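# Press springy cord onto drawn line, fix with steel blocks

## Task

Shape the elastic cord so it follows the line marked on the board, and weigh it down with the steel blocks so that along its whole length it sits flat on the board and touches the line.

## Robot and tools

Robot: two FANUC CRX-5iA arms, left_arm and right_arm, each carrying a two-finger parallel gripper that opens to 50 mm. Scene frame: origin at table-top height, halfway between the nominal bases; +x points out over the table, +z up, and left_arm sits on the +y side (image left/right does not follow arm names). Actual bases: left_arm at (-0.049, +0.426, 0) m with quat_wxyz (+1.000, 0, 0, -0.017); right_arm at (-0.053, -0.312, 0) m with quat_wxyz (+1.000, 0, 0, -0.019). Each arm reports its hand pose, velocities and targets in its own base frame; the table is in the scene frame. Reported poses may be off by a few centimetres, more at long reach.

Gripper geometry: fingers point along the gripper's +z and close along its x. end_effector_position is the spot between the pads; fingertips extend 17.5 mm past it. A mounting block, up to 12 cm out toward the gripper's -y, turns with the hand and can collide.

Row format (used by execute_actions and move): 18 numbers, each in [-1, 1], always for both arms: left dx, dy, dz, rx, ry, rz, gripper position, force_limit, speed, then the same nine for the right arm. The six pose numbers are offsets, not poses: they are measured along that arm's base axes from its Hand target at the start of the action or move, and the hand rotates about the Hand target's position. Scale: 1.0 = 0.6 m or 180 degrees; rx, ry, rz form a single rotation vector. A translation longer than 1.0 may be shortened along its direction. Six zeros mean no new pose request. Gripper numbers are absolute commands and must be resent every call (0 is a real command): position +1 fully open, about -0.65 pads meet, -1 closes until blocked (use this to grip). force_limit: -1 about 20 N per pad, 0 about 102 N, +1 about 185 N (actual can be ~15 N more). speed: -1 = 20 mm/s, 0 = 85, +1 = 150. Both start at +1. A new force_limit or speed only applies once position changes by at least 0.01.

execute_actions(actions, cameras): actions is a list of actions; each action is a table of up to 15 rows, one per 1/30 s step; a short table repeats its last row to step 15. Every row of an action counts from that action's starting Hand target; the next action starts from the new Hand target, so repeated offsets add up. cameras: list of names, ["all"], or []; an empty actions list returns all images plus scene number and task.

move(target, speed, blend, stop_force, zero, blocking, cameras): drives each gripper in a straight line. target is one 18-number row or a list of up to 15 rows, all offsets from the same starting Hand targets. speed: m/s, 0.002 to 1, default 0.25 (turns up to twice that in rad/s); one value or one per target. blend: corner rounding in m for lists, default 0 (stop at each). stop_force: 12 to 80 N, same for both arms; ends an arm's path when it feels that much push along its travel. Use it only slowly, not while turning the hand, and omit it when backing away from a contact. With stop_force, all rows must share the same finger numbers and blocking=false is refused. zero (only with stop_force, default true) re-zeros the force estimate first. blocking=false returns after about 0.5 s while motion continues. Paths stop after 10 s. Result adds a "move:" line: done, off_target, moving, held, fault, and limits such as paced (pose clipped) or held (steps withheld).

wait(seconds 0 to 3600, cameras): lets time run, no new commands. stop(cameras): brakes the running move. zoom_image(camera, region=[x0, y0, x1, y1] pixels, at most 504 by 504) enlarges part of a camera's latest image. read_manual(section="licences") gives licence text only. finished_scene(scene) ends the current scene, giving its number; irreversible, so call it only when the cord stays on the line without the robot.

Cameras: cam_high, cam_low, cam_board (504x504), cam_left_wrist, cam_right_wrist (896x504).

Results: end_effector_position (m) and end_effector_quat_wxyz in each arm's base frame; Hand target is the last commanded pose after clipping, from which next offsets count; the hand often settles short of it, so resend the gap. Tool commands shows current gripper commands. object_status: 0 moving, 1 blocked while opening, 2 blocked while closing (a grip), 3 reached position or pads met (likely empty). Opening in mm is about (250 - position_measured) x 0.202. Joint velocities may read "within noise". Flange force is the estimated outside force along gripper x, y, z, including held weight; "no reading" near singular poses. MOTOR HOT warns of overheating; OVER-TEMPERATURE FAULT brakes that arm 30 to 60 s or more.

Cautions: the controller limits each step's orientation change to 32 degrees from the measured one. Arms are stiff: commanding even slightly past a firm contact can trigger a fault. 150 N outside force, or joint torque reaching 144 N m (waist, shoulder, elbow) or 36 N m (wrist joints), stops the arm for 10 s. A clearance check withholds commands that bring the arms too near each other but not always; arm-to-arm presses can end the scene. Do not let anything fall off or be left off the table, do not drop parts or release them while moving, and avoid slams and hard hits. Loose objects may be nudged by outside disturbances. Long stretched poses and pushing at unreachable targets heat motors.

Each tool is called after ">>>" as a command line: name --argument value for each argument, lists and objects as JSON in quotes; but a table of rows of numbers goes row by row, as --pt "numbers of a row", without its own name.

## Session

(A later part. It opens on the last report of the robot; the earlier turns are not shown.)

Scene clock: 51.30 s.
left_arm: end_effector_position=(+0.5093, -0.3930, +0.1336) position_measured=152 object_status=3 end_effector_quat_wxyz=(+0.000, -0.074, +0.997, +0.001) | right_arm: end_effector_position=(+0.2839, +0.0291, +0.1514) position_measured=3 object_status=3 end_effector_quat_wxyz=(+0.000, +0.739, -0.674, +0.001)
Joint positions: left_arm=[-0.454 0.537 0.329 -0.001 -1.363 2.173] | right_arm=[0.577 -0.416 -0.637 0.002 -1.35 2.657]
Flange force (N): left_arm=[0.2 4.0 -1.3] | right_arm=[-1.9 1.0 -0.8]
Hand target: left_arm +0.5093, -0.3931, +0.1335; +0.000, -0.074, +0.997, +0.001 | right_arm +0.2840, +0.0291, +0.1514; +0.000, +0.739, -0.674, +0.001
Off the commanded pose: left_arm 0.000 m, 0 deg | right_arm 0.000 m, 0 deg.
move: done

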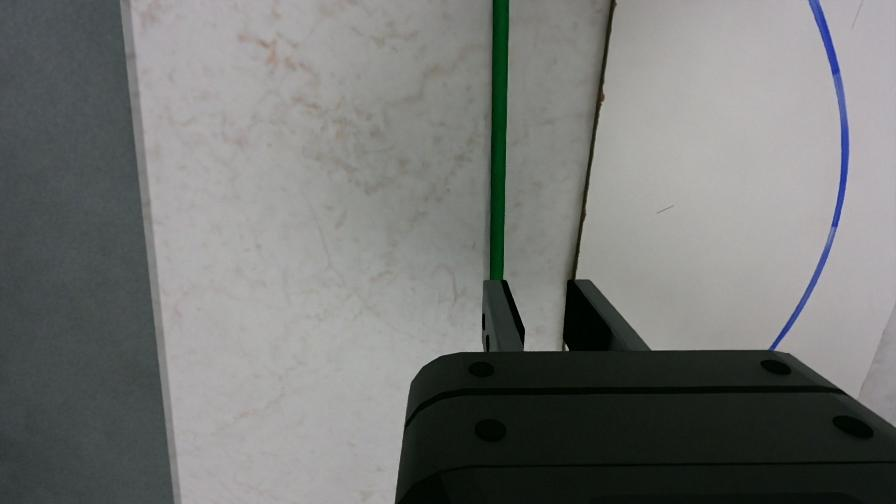

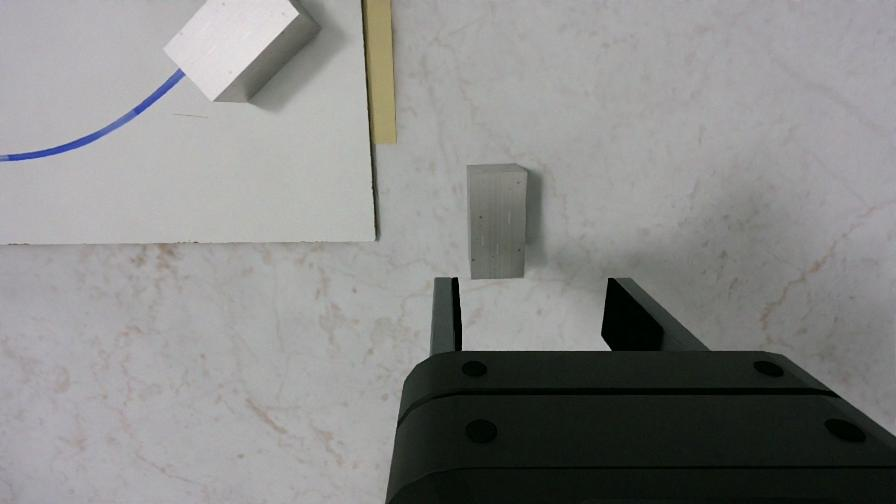

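>>> move --pt "0 0 -0.1875 0 0 0 0 -0.6 0 0 0 0 0 0 -0.5 1 -0.6 0" --pt "0 0 -0.1875 0 0 0 -1 -0.8 -0.5 0 0 0 0 0 -1 1 -0.6 0" --speed '[0.12,0.5]'

>>> move --target '[0,0,0.08,0,0,0,-1,-0.8,-0.5,0,0,0,0,0,0,1,-0.6,0]' --speed 0.1 --cameras '["all"]'

Scene clock: 62.27 s.
left_arm: end_effector_position=(+0.5093, -0.3931, +0.0210) position_measured=215 object_status=2 end_effector_quat_wxyz=(+0.000, -0.074, +0.997, +0.001) | right_arm: end_effector_position=(+0.2840, +0.0291, +0.1514) position_measured=3 object_status=3 end_effector_quat_wxyz=(-0.001, +0.674, +0.739, +0.000)
Joint positions: left_arm=[-0.454 0.627 0.192 -0.001 -1.137 2.173] | right_arm=[0.573 -0.414 -0.635 -0.002 -1.35 -0.48]
Flange force (N): left_arm=[-0.5 3.1 -1.8] | right_arm=[3.7 -1.6 -0.7]
Hand target: left_arm +0.5093, -0.3931, +0.0210; +0.000, -0.074, +0.997, +0.001 | right_arm +0.2840, +0.0291, +0.1514; -0.001, +0.674, +0.739, +0.000
Off the commanded pose: left_arm 0.000 m, 0 deg | right_arm 0.000 m, 0 deg.
move: done

Scene clock: 63.07 s.
left_arm: end_effector_position=(+0.5093, -0.3931, +0.0690) position_measured=215 object_status=2 end_effector_quat_wxyz=(+0.000, -0.074, +0.997, +0.001) | right_arm: end_effector_position=(+0.2840, +0.0291, +0.1514) position_measured=3 object_status=3 end_effector_quat_wxyz=(-0.001, +0.674, +0.739, +0.000)
Joint positions: left_arm=[-0.454 0.582 0.241 -0.001 -1.231 2.173] | right_arm=[0.573 -0.414 -0.635 -0.002 -1.35 -0.48]
Flange force (N): left_arm=[-0.9 2.5 -1.5] | right_arm=[3.3 -1.2 -0.5]
Hand target: left_arm +0.5093, -0.3931, +0.0690; +0.000, -0.074, +0.997, +0.001 | right_arm +0.2840, +0.0291, +0.1514; -0.001, +0.674, +0.739, +0.000
Off the commanded pose: left_arm 0.000 m, 0 deg | right_arm 0.000 m, 0 deg.
move: done

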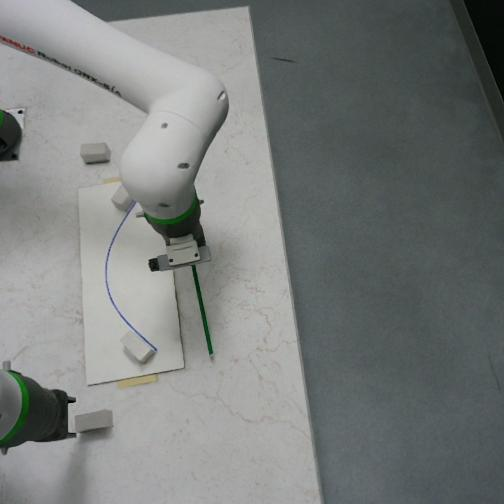

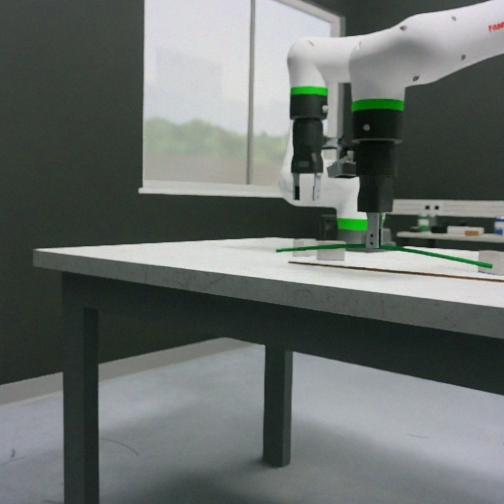

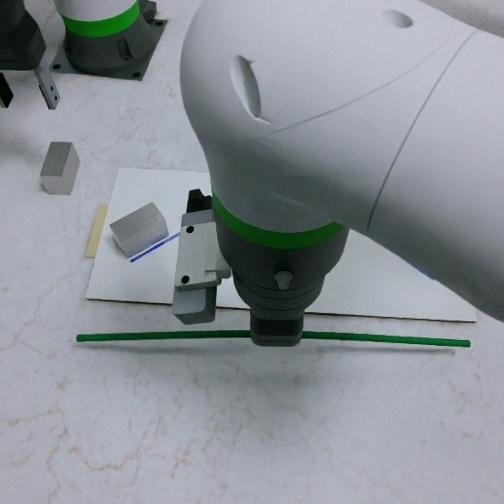

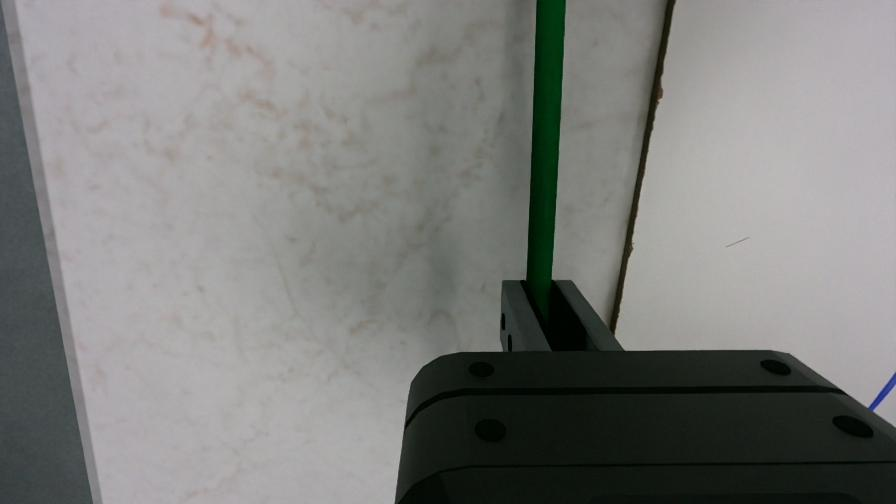

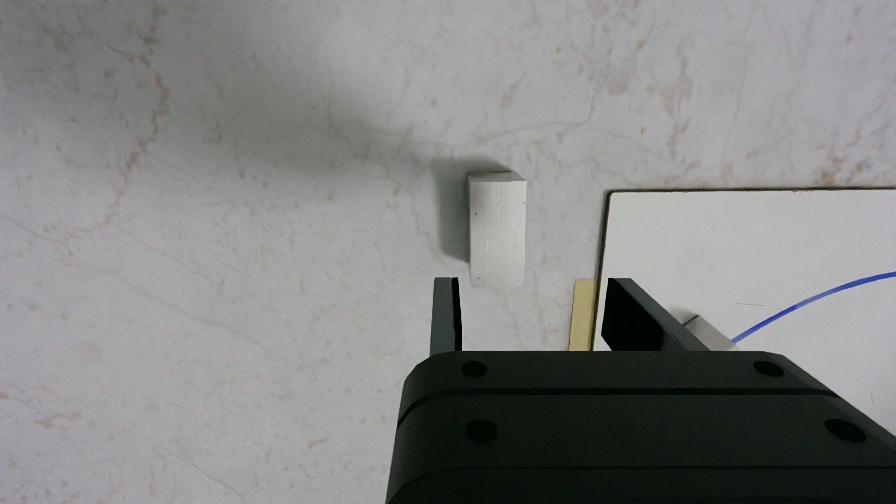

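>>> move --pt "-0.149 -0.0027 0 0 0 -0.0195 -1 -0.8 -0.5 0 0 -0.21 0 0 0 1 -0.6 0" --pt "-0.149 -0.0027 -0.0695 0 0 -0.0195 -1 -0.8 -0.5 0 0 -0.21 0 0 0 1 -0.6 0" --pt "-0.149 -0.0027 -0.0695 0 0 -0.0195 0 -0.8 -0.5 0 0 -0.21 0 0 0 -1 -0.6 0" --speed '[0.12,0.06,0.1]'

>>> move --pt "0 0 0.25 0 0 0 0 -0.8 -0.5 0 0 0.1 0 0 0 -1 -0.6 0" --pt "-0.1 0.4 0.25 0 0 0 0 -0.8 -0.5 0 0 0.13 0 0 0 -1 -0.6 0" --speed 0.3 --blend '[0.03,0]' --cameras '["all"]'

Scene clock: 67.67 s.
left_arm: end_effector_position=(+0.4199, -0.3947, +0.0273) position_measured=152 object_status=3 end_effector_quat_wxyz=(+0.000, -0.043, +0.999, +0.001) | right_arm: end_effector_position=(+0.2840, +0.0291, +0.0254) position_measured=101 object_status=2 end_effector_quat_wxyz=(-0.001, +0.674, +0.739, +0.000)
Joint positions: left_arm=[-0.527 0.47 -0.036 -0.001 -1.066 2.185] | right_arm=[0.573 -0.248 -0.847 -0.002 -0.972 -0.48]
Flange force (N): left_arm=[-1.7 2.3 -1.9] | right_arm=[5.8 -1.3 -0.8]
Hand target: left_arm +0.4199, -0.3947, +0.0273; +0.000, -0.043, +0.999, +0.001 | right_arm +0.2840, +0.0291, +0.0254; -0.001, +0.674, +0.739, +0.000
Off the commanded pose: left_arm 0.000 m, 0 deg | right_arm 0.000 m, 0 deg.
move: done

Scene clock: 69.53 s.
left_arm: end_effector_position=(+0.3599, -0.1547, +0.1773) position_measured=152 object_status=3 end_effector_quat_wxyz=(+0.000, -0.043, +0.999, +0.001) | right_arm: end_effector_position=(+0.2840, +0.0291, +0.1034) position_measured=101 object_status=2 end_effector_quat_wxyz=(-0.001, +0.674, +0.739, +0.000)
Joint positions: left_arm=[-0.069 -0.118 -0.353 -0.001 -1.336 1.726] | right_arm=[0.573 -0.372 -0.725 -0.002 -1.217 -0.48]
Flange force (N): left_arm=[1.2 3.5 -1.4] | right_arm=[4.1 -2.3 4.3]
Hand target: left_arm +0.3599, -0.1547, +0.1773; +0.000, -0.043, +0.999, +0.001 | right_arm +0.2840, +0.0291, +0.1034; -0.001, +0.674, +0.739, +0.000
Off the commanded pose: left_arm 0.000 m, 0 deg | right_arm 0.000 m, 0 deg.
move: done

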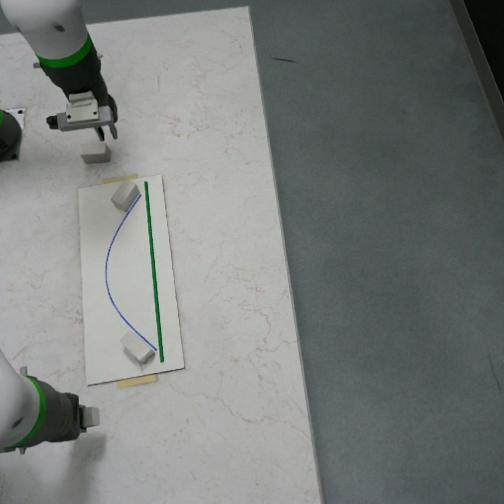

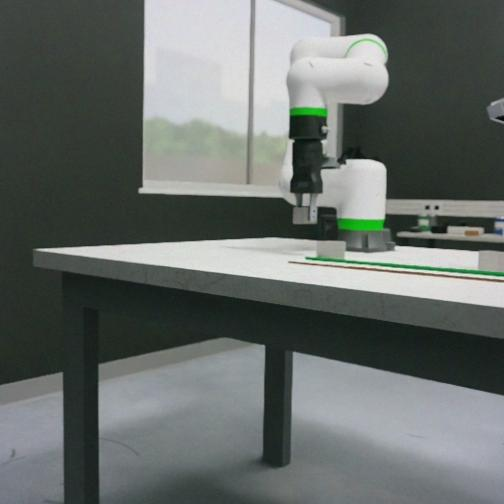

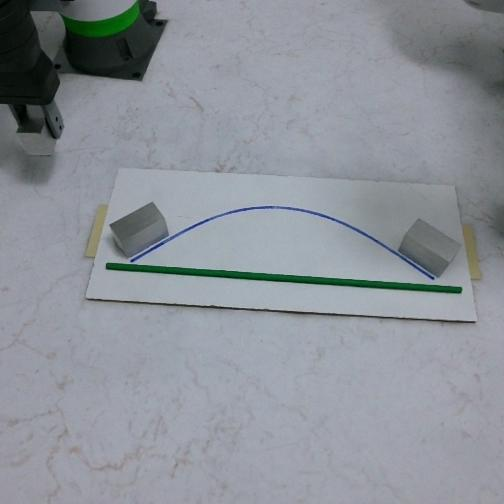

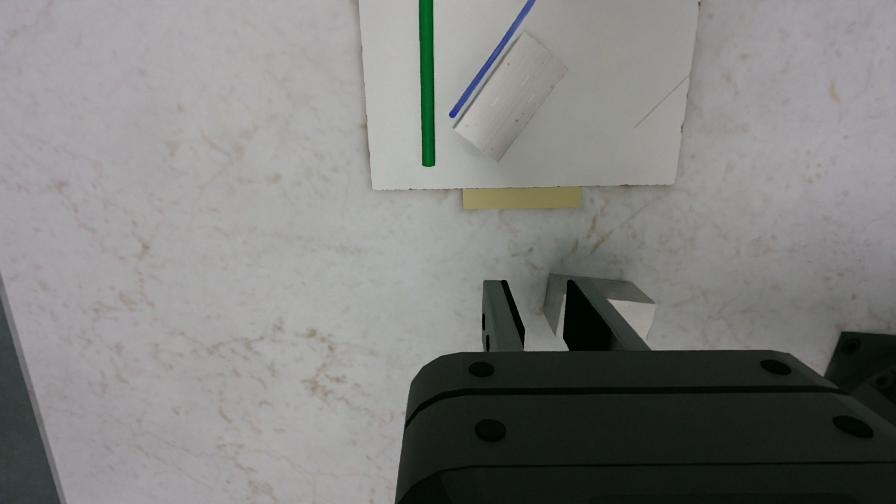

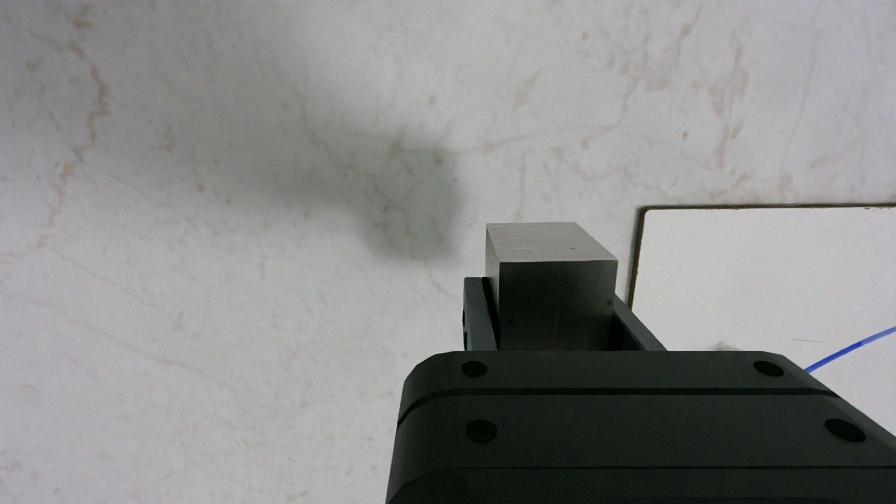

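>>> move --pt "0 0 0 0 0 0 0 -0.8 -0.5 0.2708 0.53 0 0 0 0 -1 -0.6 0" --pt "0 0 0 0 0 0 0 -0.8 -0.5 0.2708 0.53 -0.118 0 0 0 -1 -0.6 0" --pt "0 0 0 0 0 0 0 -0.8 -0.5 0.1508 0.5188 -0.118 0 0 0 -1 -0.6 0" --speed '[0.2,0.1,0.04]' --cameras '["cam_board","cam_right_wrist","cam_high","cam_low"]'

Scene clock: 75.93 s.
left_arm: end_effector_position=(+0.3599, -0.1547, +0.1773) position_measured=152 object_status=3 end_effector_quat_wxyz=(+0.000, -0.043, +0.999, +0.001) | right_arm: end_effector_position=(+0.3744, +0.3404, +0.0326) position_measured=101 object_status=2 end_effector_quat_wxyz=(-0.001, +0.674, +0.739, +0.000)
Joint positions: left_arm=[-0.069 -0.118 -0.353 -0.001 -1.336 1.726] | right_arm=[0.997 0.309 -0.251 -0.002 -1.011 -0.903]
Flange force (N): left_arm=[1.8 5.2 -1.5] | right_arm=[1.0 -1.0 3.0]
Hand target: left_arm +0.3599, -0.1547, +0.1773; +0.000, -0.043, +0.999, +0.001 | right_arm +0.3744, +0.3404, +0.0326; -0.001, +0.674, +0.739, +0.000
Off the commanded pose: left_arm 0.000 m, 0 deg | right_arm 0.000 m, 0 deg.
move: done
Images, in order (width x height): cam_high 504x504, cam_low 504x504, cam_board 504x504, cam_right_wrist 896x504.

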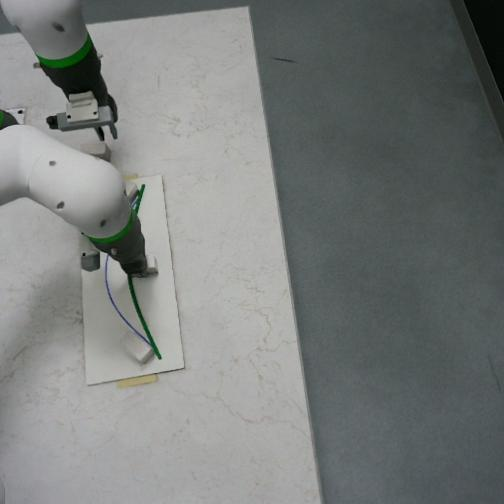

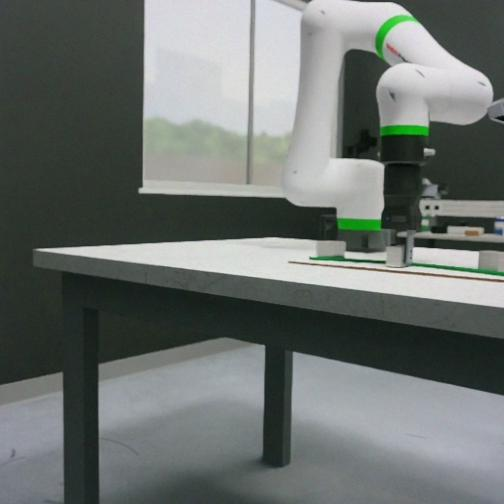

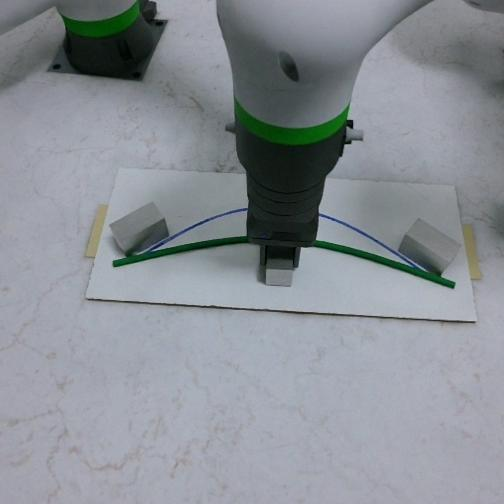

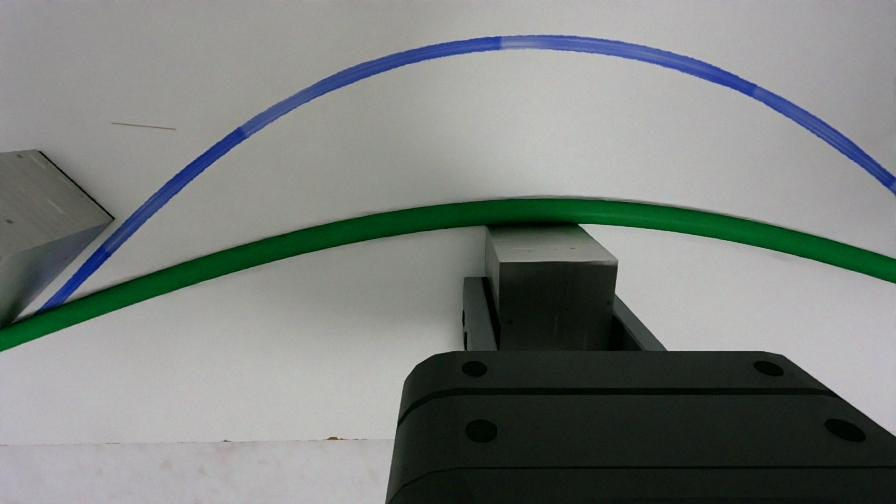

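>>> move --target '[0,0,0,0,0,0,0,-0.8,-0.5,-0.083,-0.008,-0.001,0,0,0,-1,-0.6,0]' --speed 0.04 --cameras '["cam_board","cam_right_wrist"]'

Scene clock: 78.03 s.
left_arm: end_effector_position=(+0.3599, -0.1547, +0.1773) position_measured=152 object_status=3 end_effector_quat_wxyz=(+0.000, -0.043, +0.999, +0.001) | right_arm: end_effector_position=(+0.3246, +0.3356, +0.0320) position_measured=101 object_status=2 end_effector_quat_wxyz=(-0.001, +0.674, +0.739, +0.000)
Joint positions: left_arm=[-0.069 -0.118 -0.353 -0.001 -1.336 1.726] | right_arm=[1.083 0.223 -0.365 -0.002 -0.983 -0.99]
Flange force (N): left_arm=[1.7 5.2 -1.0] | right_arm=[-0.2 -2.4 3.4]
Hand target: left_arm +0.3599, -0.1547, +0.1773; +0.000, -0.043, +0.999, +0.001 | right_arm +0.3246, +0.3356, +0.0320; -0.001, +0.674, +0.739, +0.000
Off the commanded pose: left_arm 0.000 m, 0 deg | right_arm 0.000 m, 0 deg.
move: done

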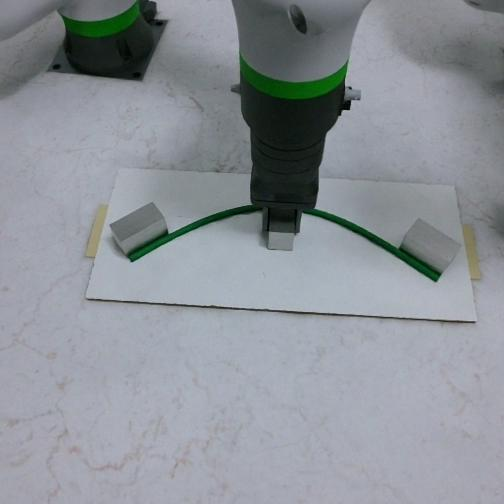

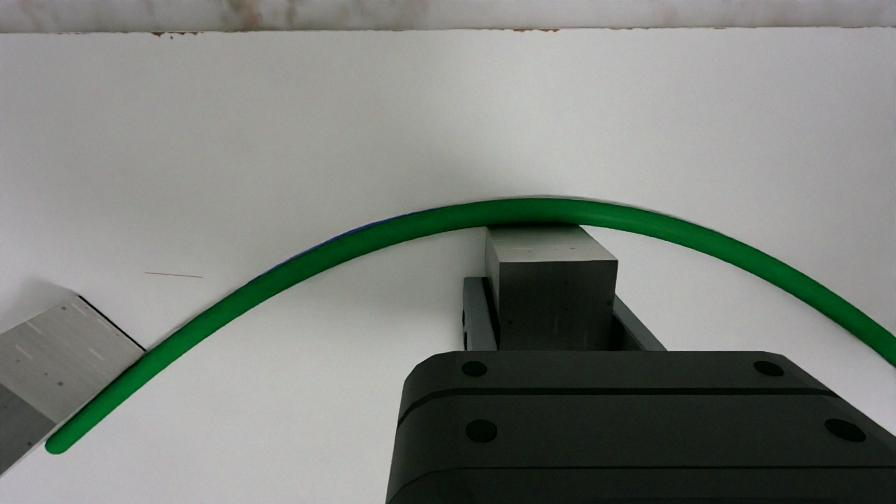

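>>> move --target '[0,0,0,0,0,0,0,-0.8,-0.5,-0.0018,-0.0002,-0.0008,0,0,0,-1,-0.6,0]' --speed 0.02

>>> move --pt "0 0 0 0 0 0 0 -0.8 -0.5 0 0 0 0 0 0 0.7 -0.8 -0.9" --pt "0 0 0 0 0 0 0 -0.8 -0.5 0 0 0.2 0 0 0 0.7 -0.8 -0.9" --speed 0.15 --cameras '["cam_board","cam_right_wrist"]'

>>> zoom_image --camera "cam_right_wrist" --region '[250, 0, 750, 350]'

>>> move --target '[0,0,0,0,0,0,0,-0.8,-0.5,-0.1,-0.45,0.1,0,0,0,0.7,-0.8,-0.9]' --cameras '["cam_board","cam_high","cam_low"]'

>>> zoom_image --camera "cam_board" --region '[90, 170, 290, 310]'

>>> zoom_image --camera "cam_board" --region '[270, 170, 470, 310]'

Scene clock: 79.73 s.
left_arm: end_effector_position=(+0.3599, -0.1547, +0.1773) position_measured=152 object_status=3 end_effector_quat_wxyz=(+0.000, -0.043, +0.999, +0.001) | right_arm: end_effector_position=(+0.3236, +0.3354, +0.0315) position_measured=101 object_status=2 end_effector_quat_wxyz=(-0.001, +0.674, +0.739, +0.000)
Joint positions: left_arm=[-0.069 -0.118 -0.353 -0.001 -1.336 1.726] | right_arm=[1.085 0.221 -0.367 -0.002 -0.981 -0.992]
Flange force (N): left_arm=[1.4 6.6 -1.7] | right_arm=[-0.1 -0.3 -0.6]
Hand target: left_arm +0.3599, -0.1547, +0.1773; +0.000, -0.043, +0.999, +0.001 | right_arm +0.3236, +0.3354, +0.0315; -0.001, +0.674, +0.739, +0.000
Off the commanded pose: left_arm 0.000 m, 0 deg | right_arm 0.000 m, 0 deg.
move: done

Scene clock: 81.50 s.
left_arm: end_effector_position=(+0.3599, -0.1547, +0.1773) position_measured=152 object_status=3 end_effector_quat_wxyz=(+0.000, -0.043, +0.999, +0.001) | right_arm: end_effector_position=(+0.3235, +0.3354, +0.1515) position_measured=48 object_status=3 end_effector_quat_wxyz=(-0.001, +0.674, +0.739, +0.000)
Joint positions: left_arm=[-0.069 -0.118 -0.353 -0.001 -1.336 1.726] | right_arm=[1.085 0.09 -0.21 -0.001 -1.27 -0.992]
Flange force (N): left_arm=[1.5 5.2 -2.0] | right_arm=[1.3 -2.7 -1.2]
Hand target: left_arm +0.3599, -0.1547, +0.1773; +0.000, -0.043, +0.999, +0.001 | right_arm +0.3236, +0.3354, +0.1515; -0.001, +0.674, +0.739, +0.000
Off the commanded pose: left_arm 0.000 m, 0 deg | right_arm 0.000 m, 0 deg.
move: done

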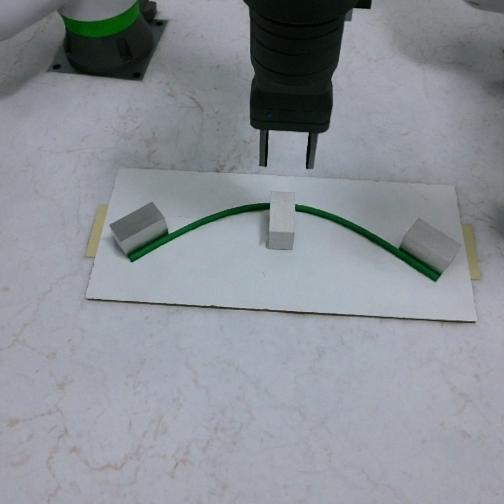

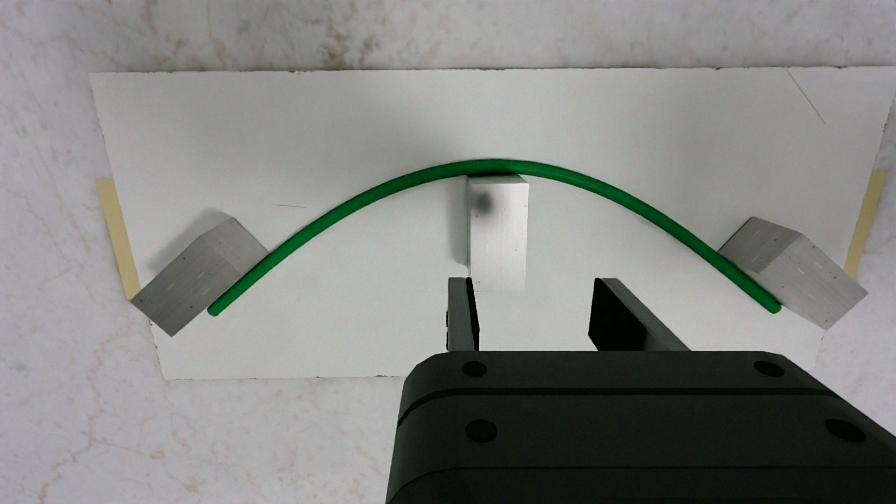

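Scaled by 1.008.

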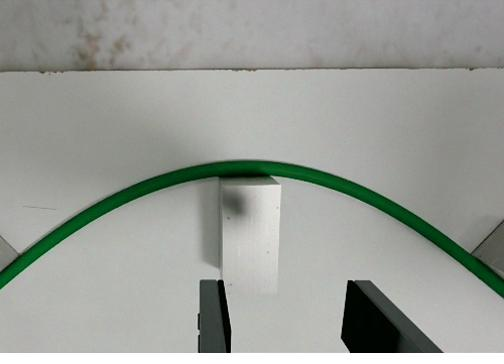

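Scene clock: 83.13 s.
left_arm: end_effector_position=(+0.3599, -0.1547, +0.1773) position_measured=152 object_status=3 end_effector_quat_wxyz=(+0.000, -0.043, +0.999, +0.001) | right_arm: end_effector_position=(+0.2635, +0.0654, +0.2115) position_measured=48 object_status=3 end_effector_quat_wxyz=(-0.001, +0.674, +0.739, +0.000)
Joint positions: left_arm=[-0.069 -0.118 -0.353 -0.001 -1.336 1.726] | right_arm=[0.741 -0.484 -0.535 -0.002 -1.52 -0.648]
Flange force (N): left_arm=[1.1 4.6 -1.4] | right_arm=[3.6 -2.4 -1.3]
Hand target: left_arm +0.3599, -0.1547, +0.1773; +0.000, -0.043, +0.999, +0.001 | right_arm +0.2636, +0.0654, +0.2115; -0.001, +0.674, +0.739, +0.000
Off the commanded pose: left_arm 0.000 m, 0 deg | right_arm 0.000 m, 0 deg.
move: done
Images, in order (width x height): cam_high 504x504, cam_low 504x504, cam_board 504x504.

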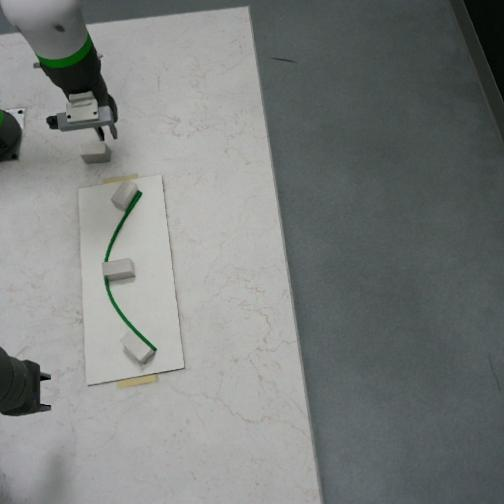

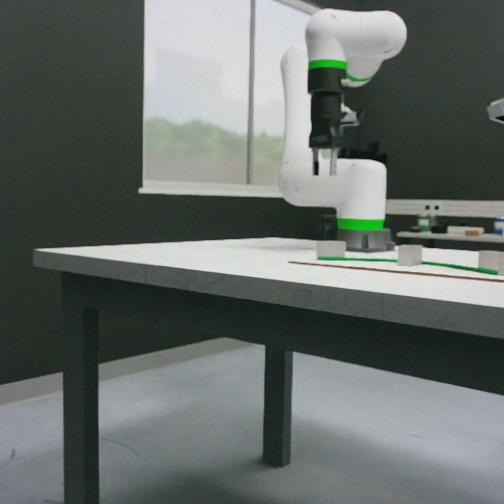

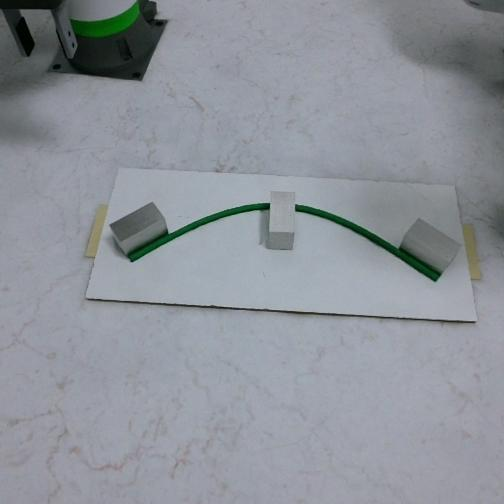

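Scaled by 2.520.

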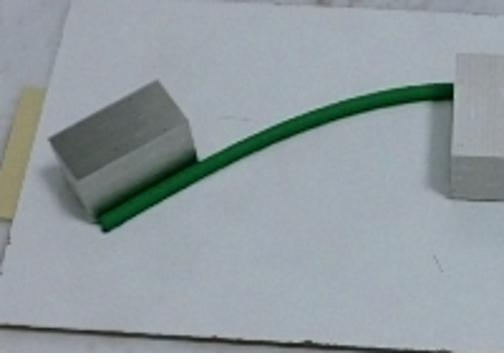

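Scaled by 2.520.

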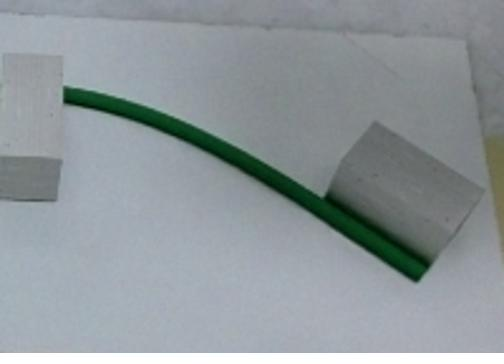

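>>> finished_scene --scene 1

The scene is finished: the task was done.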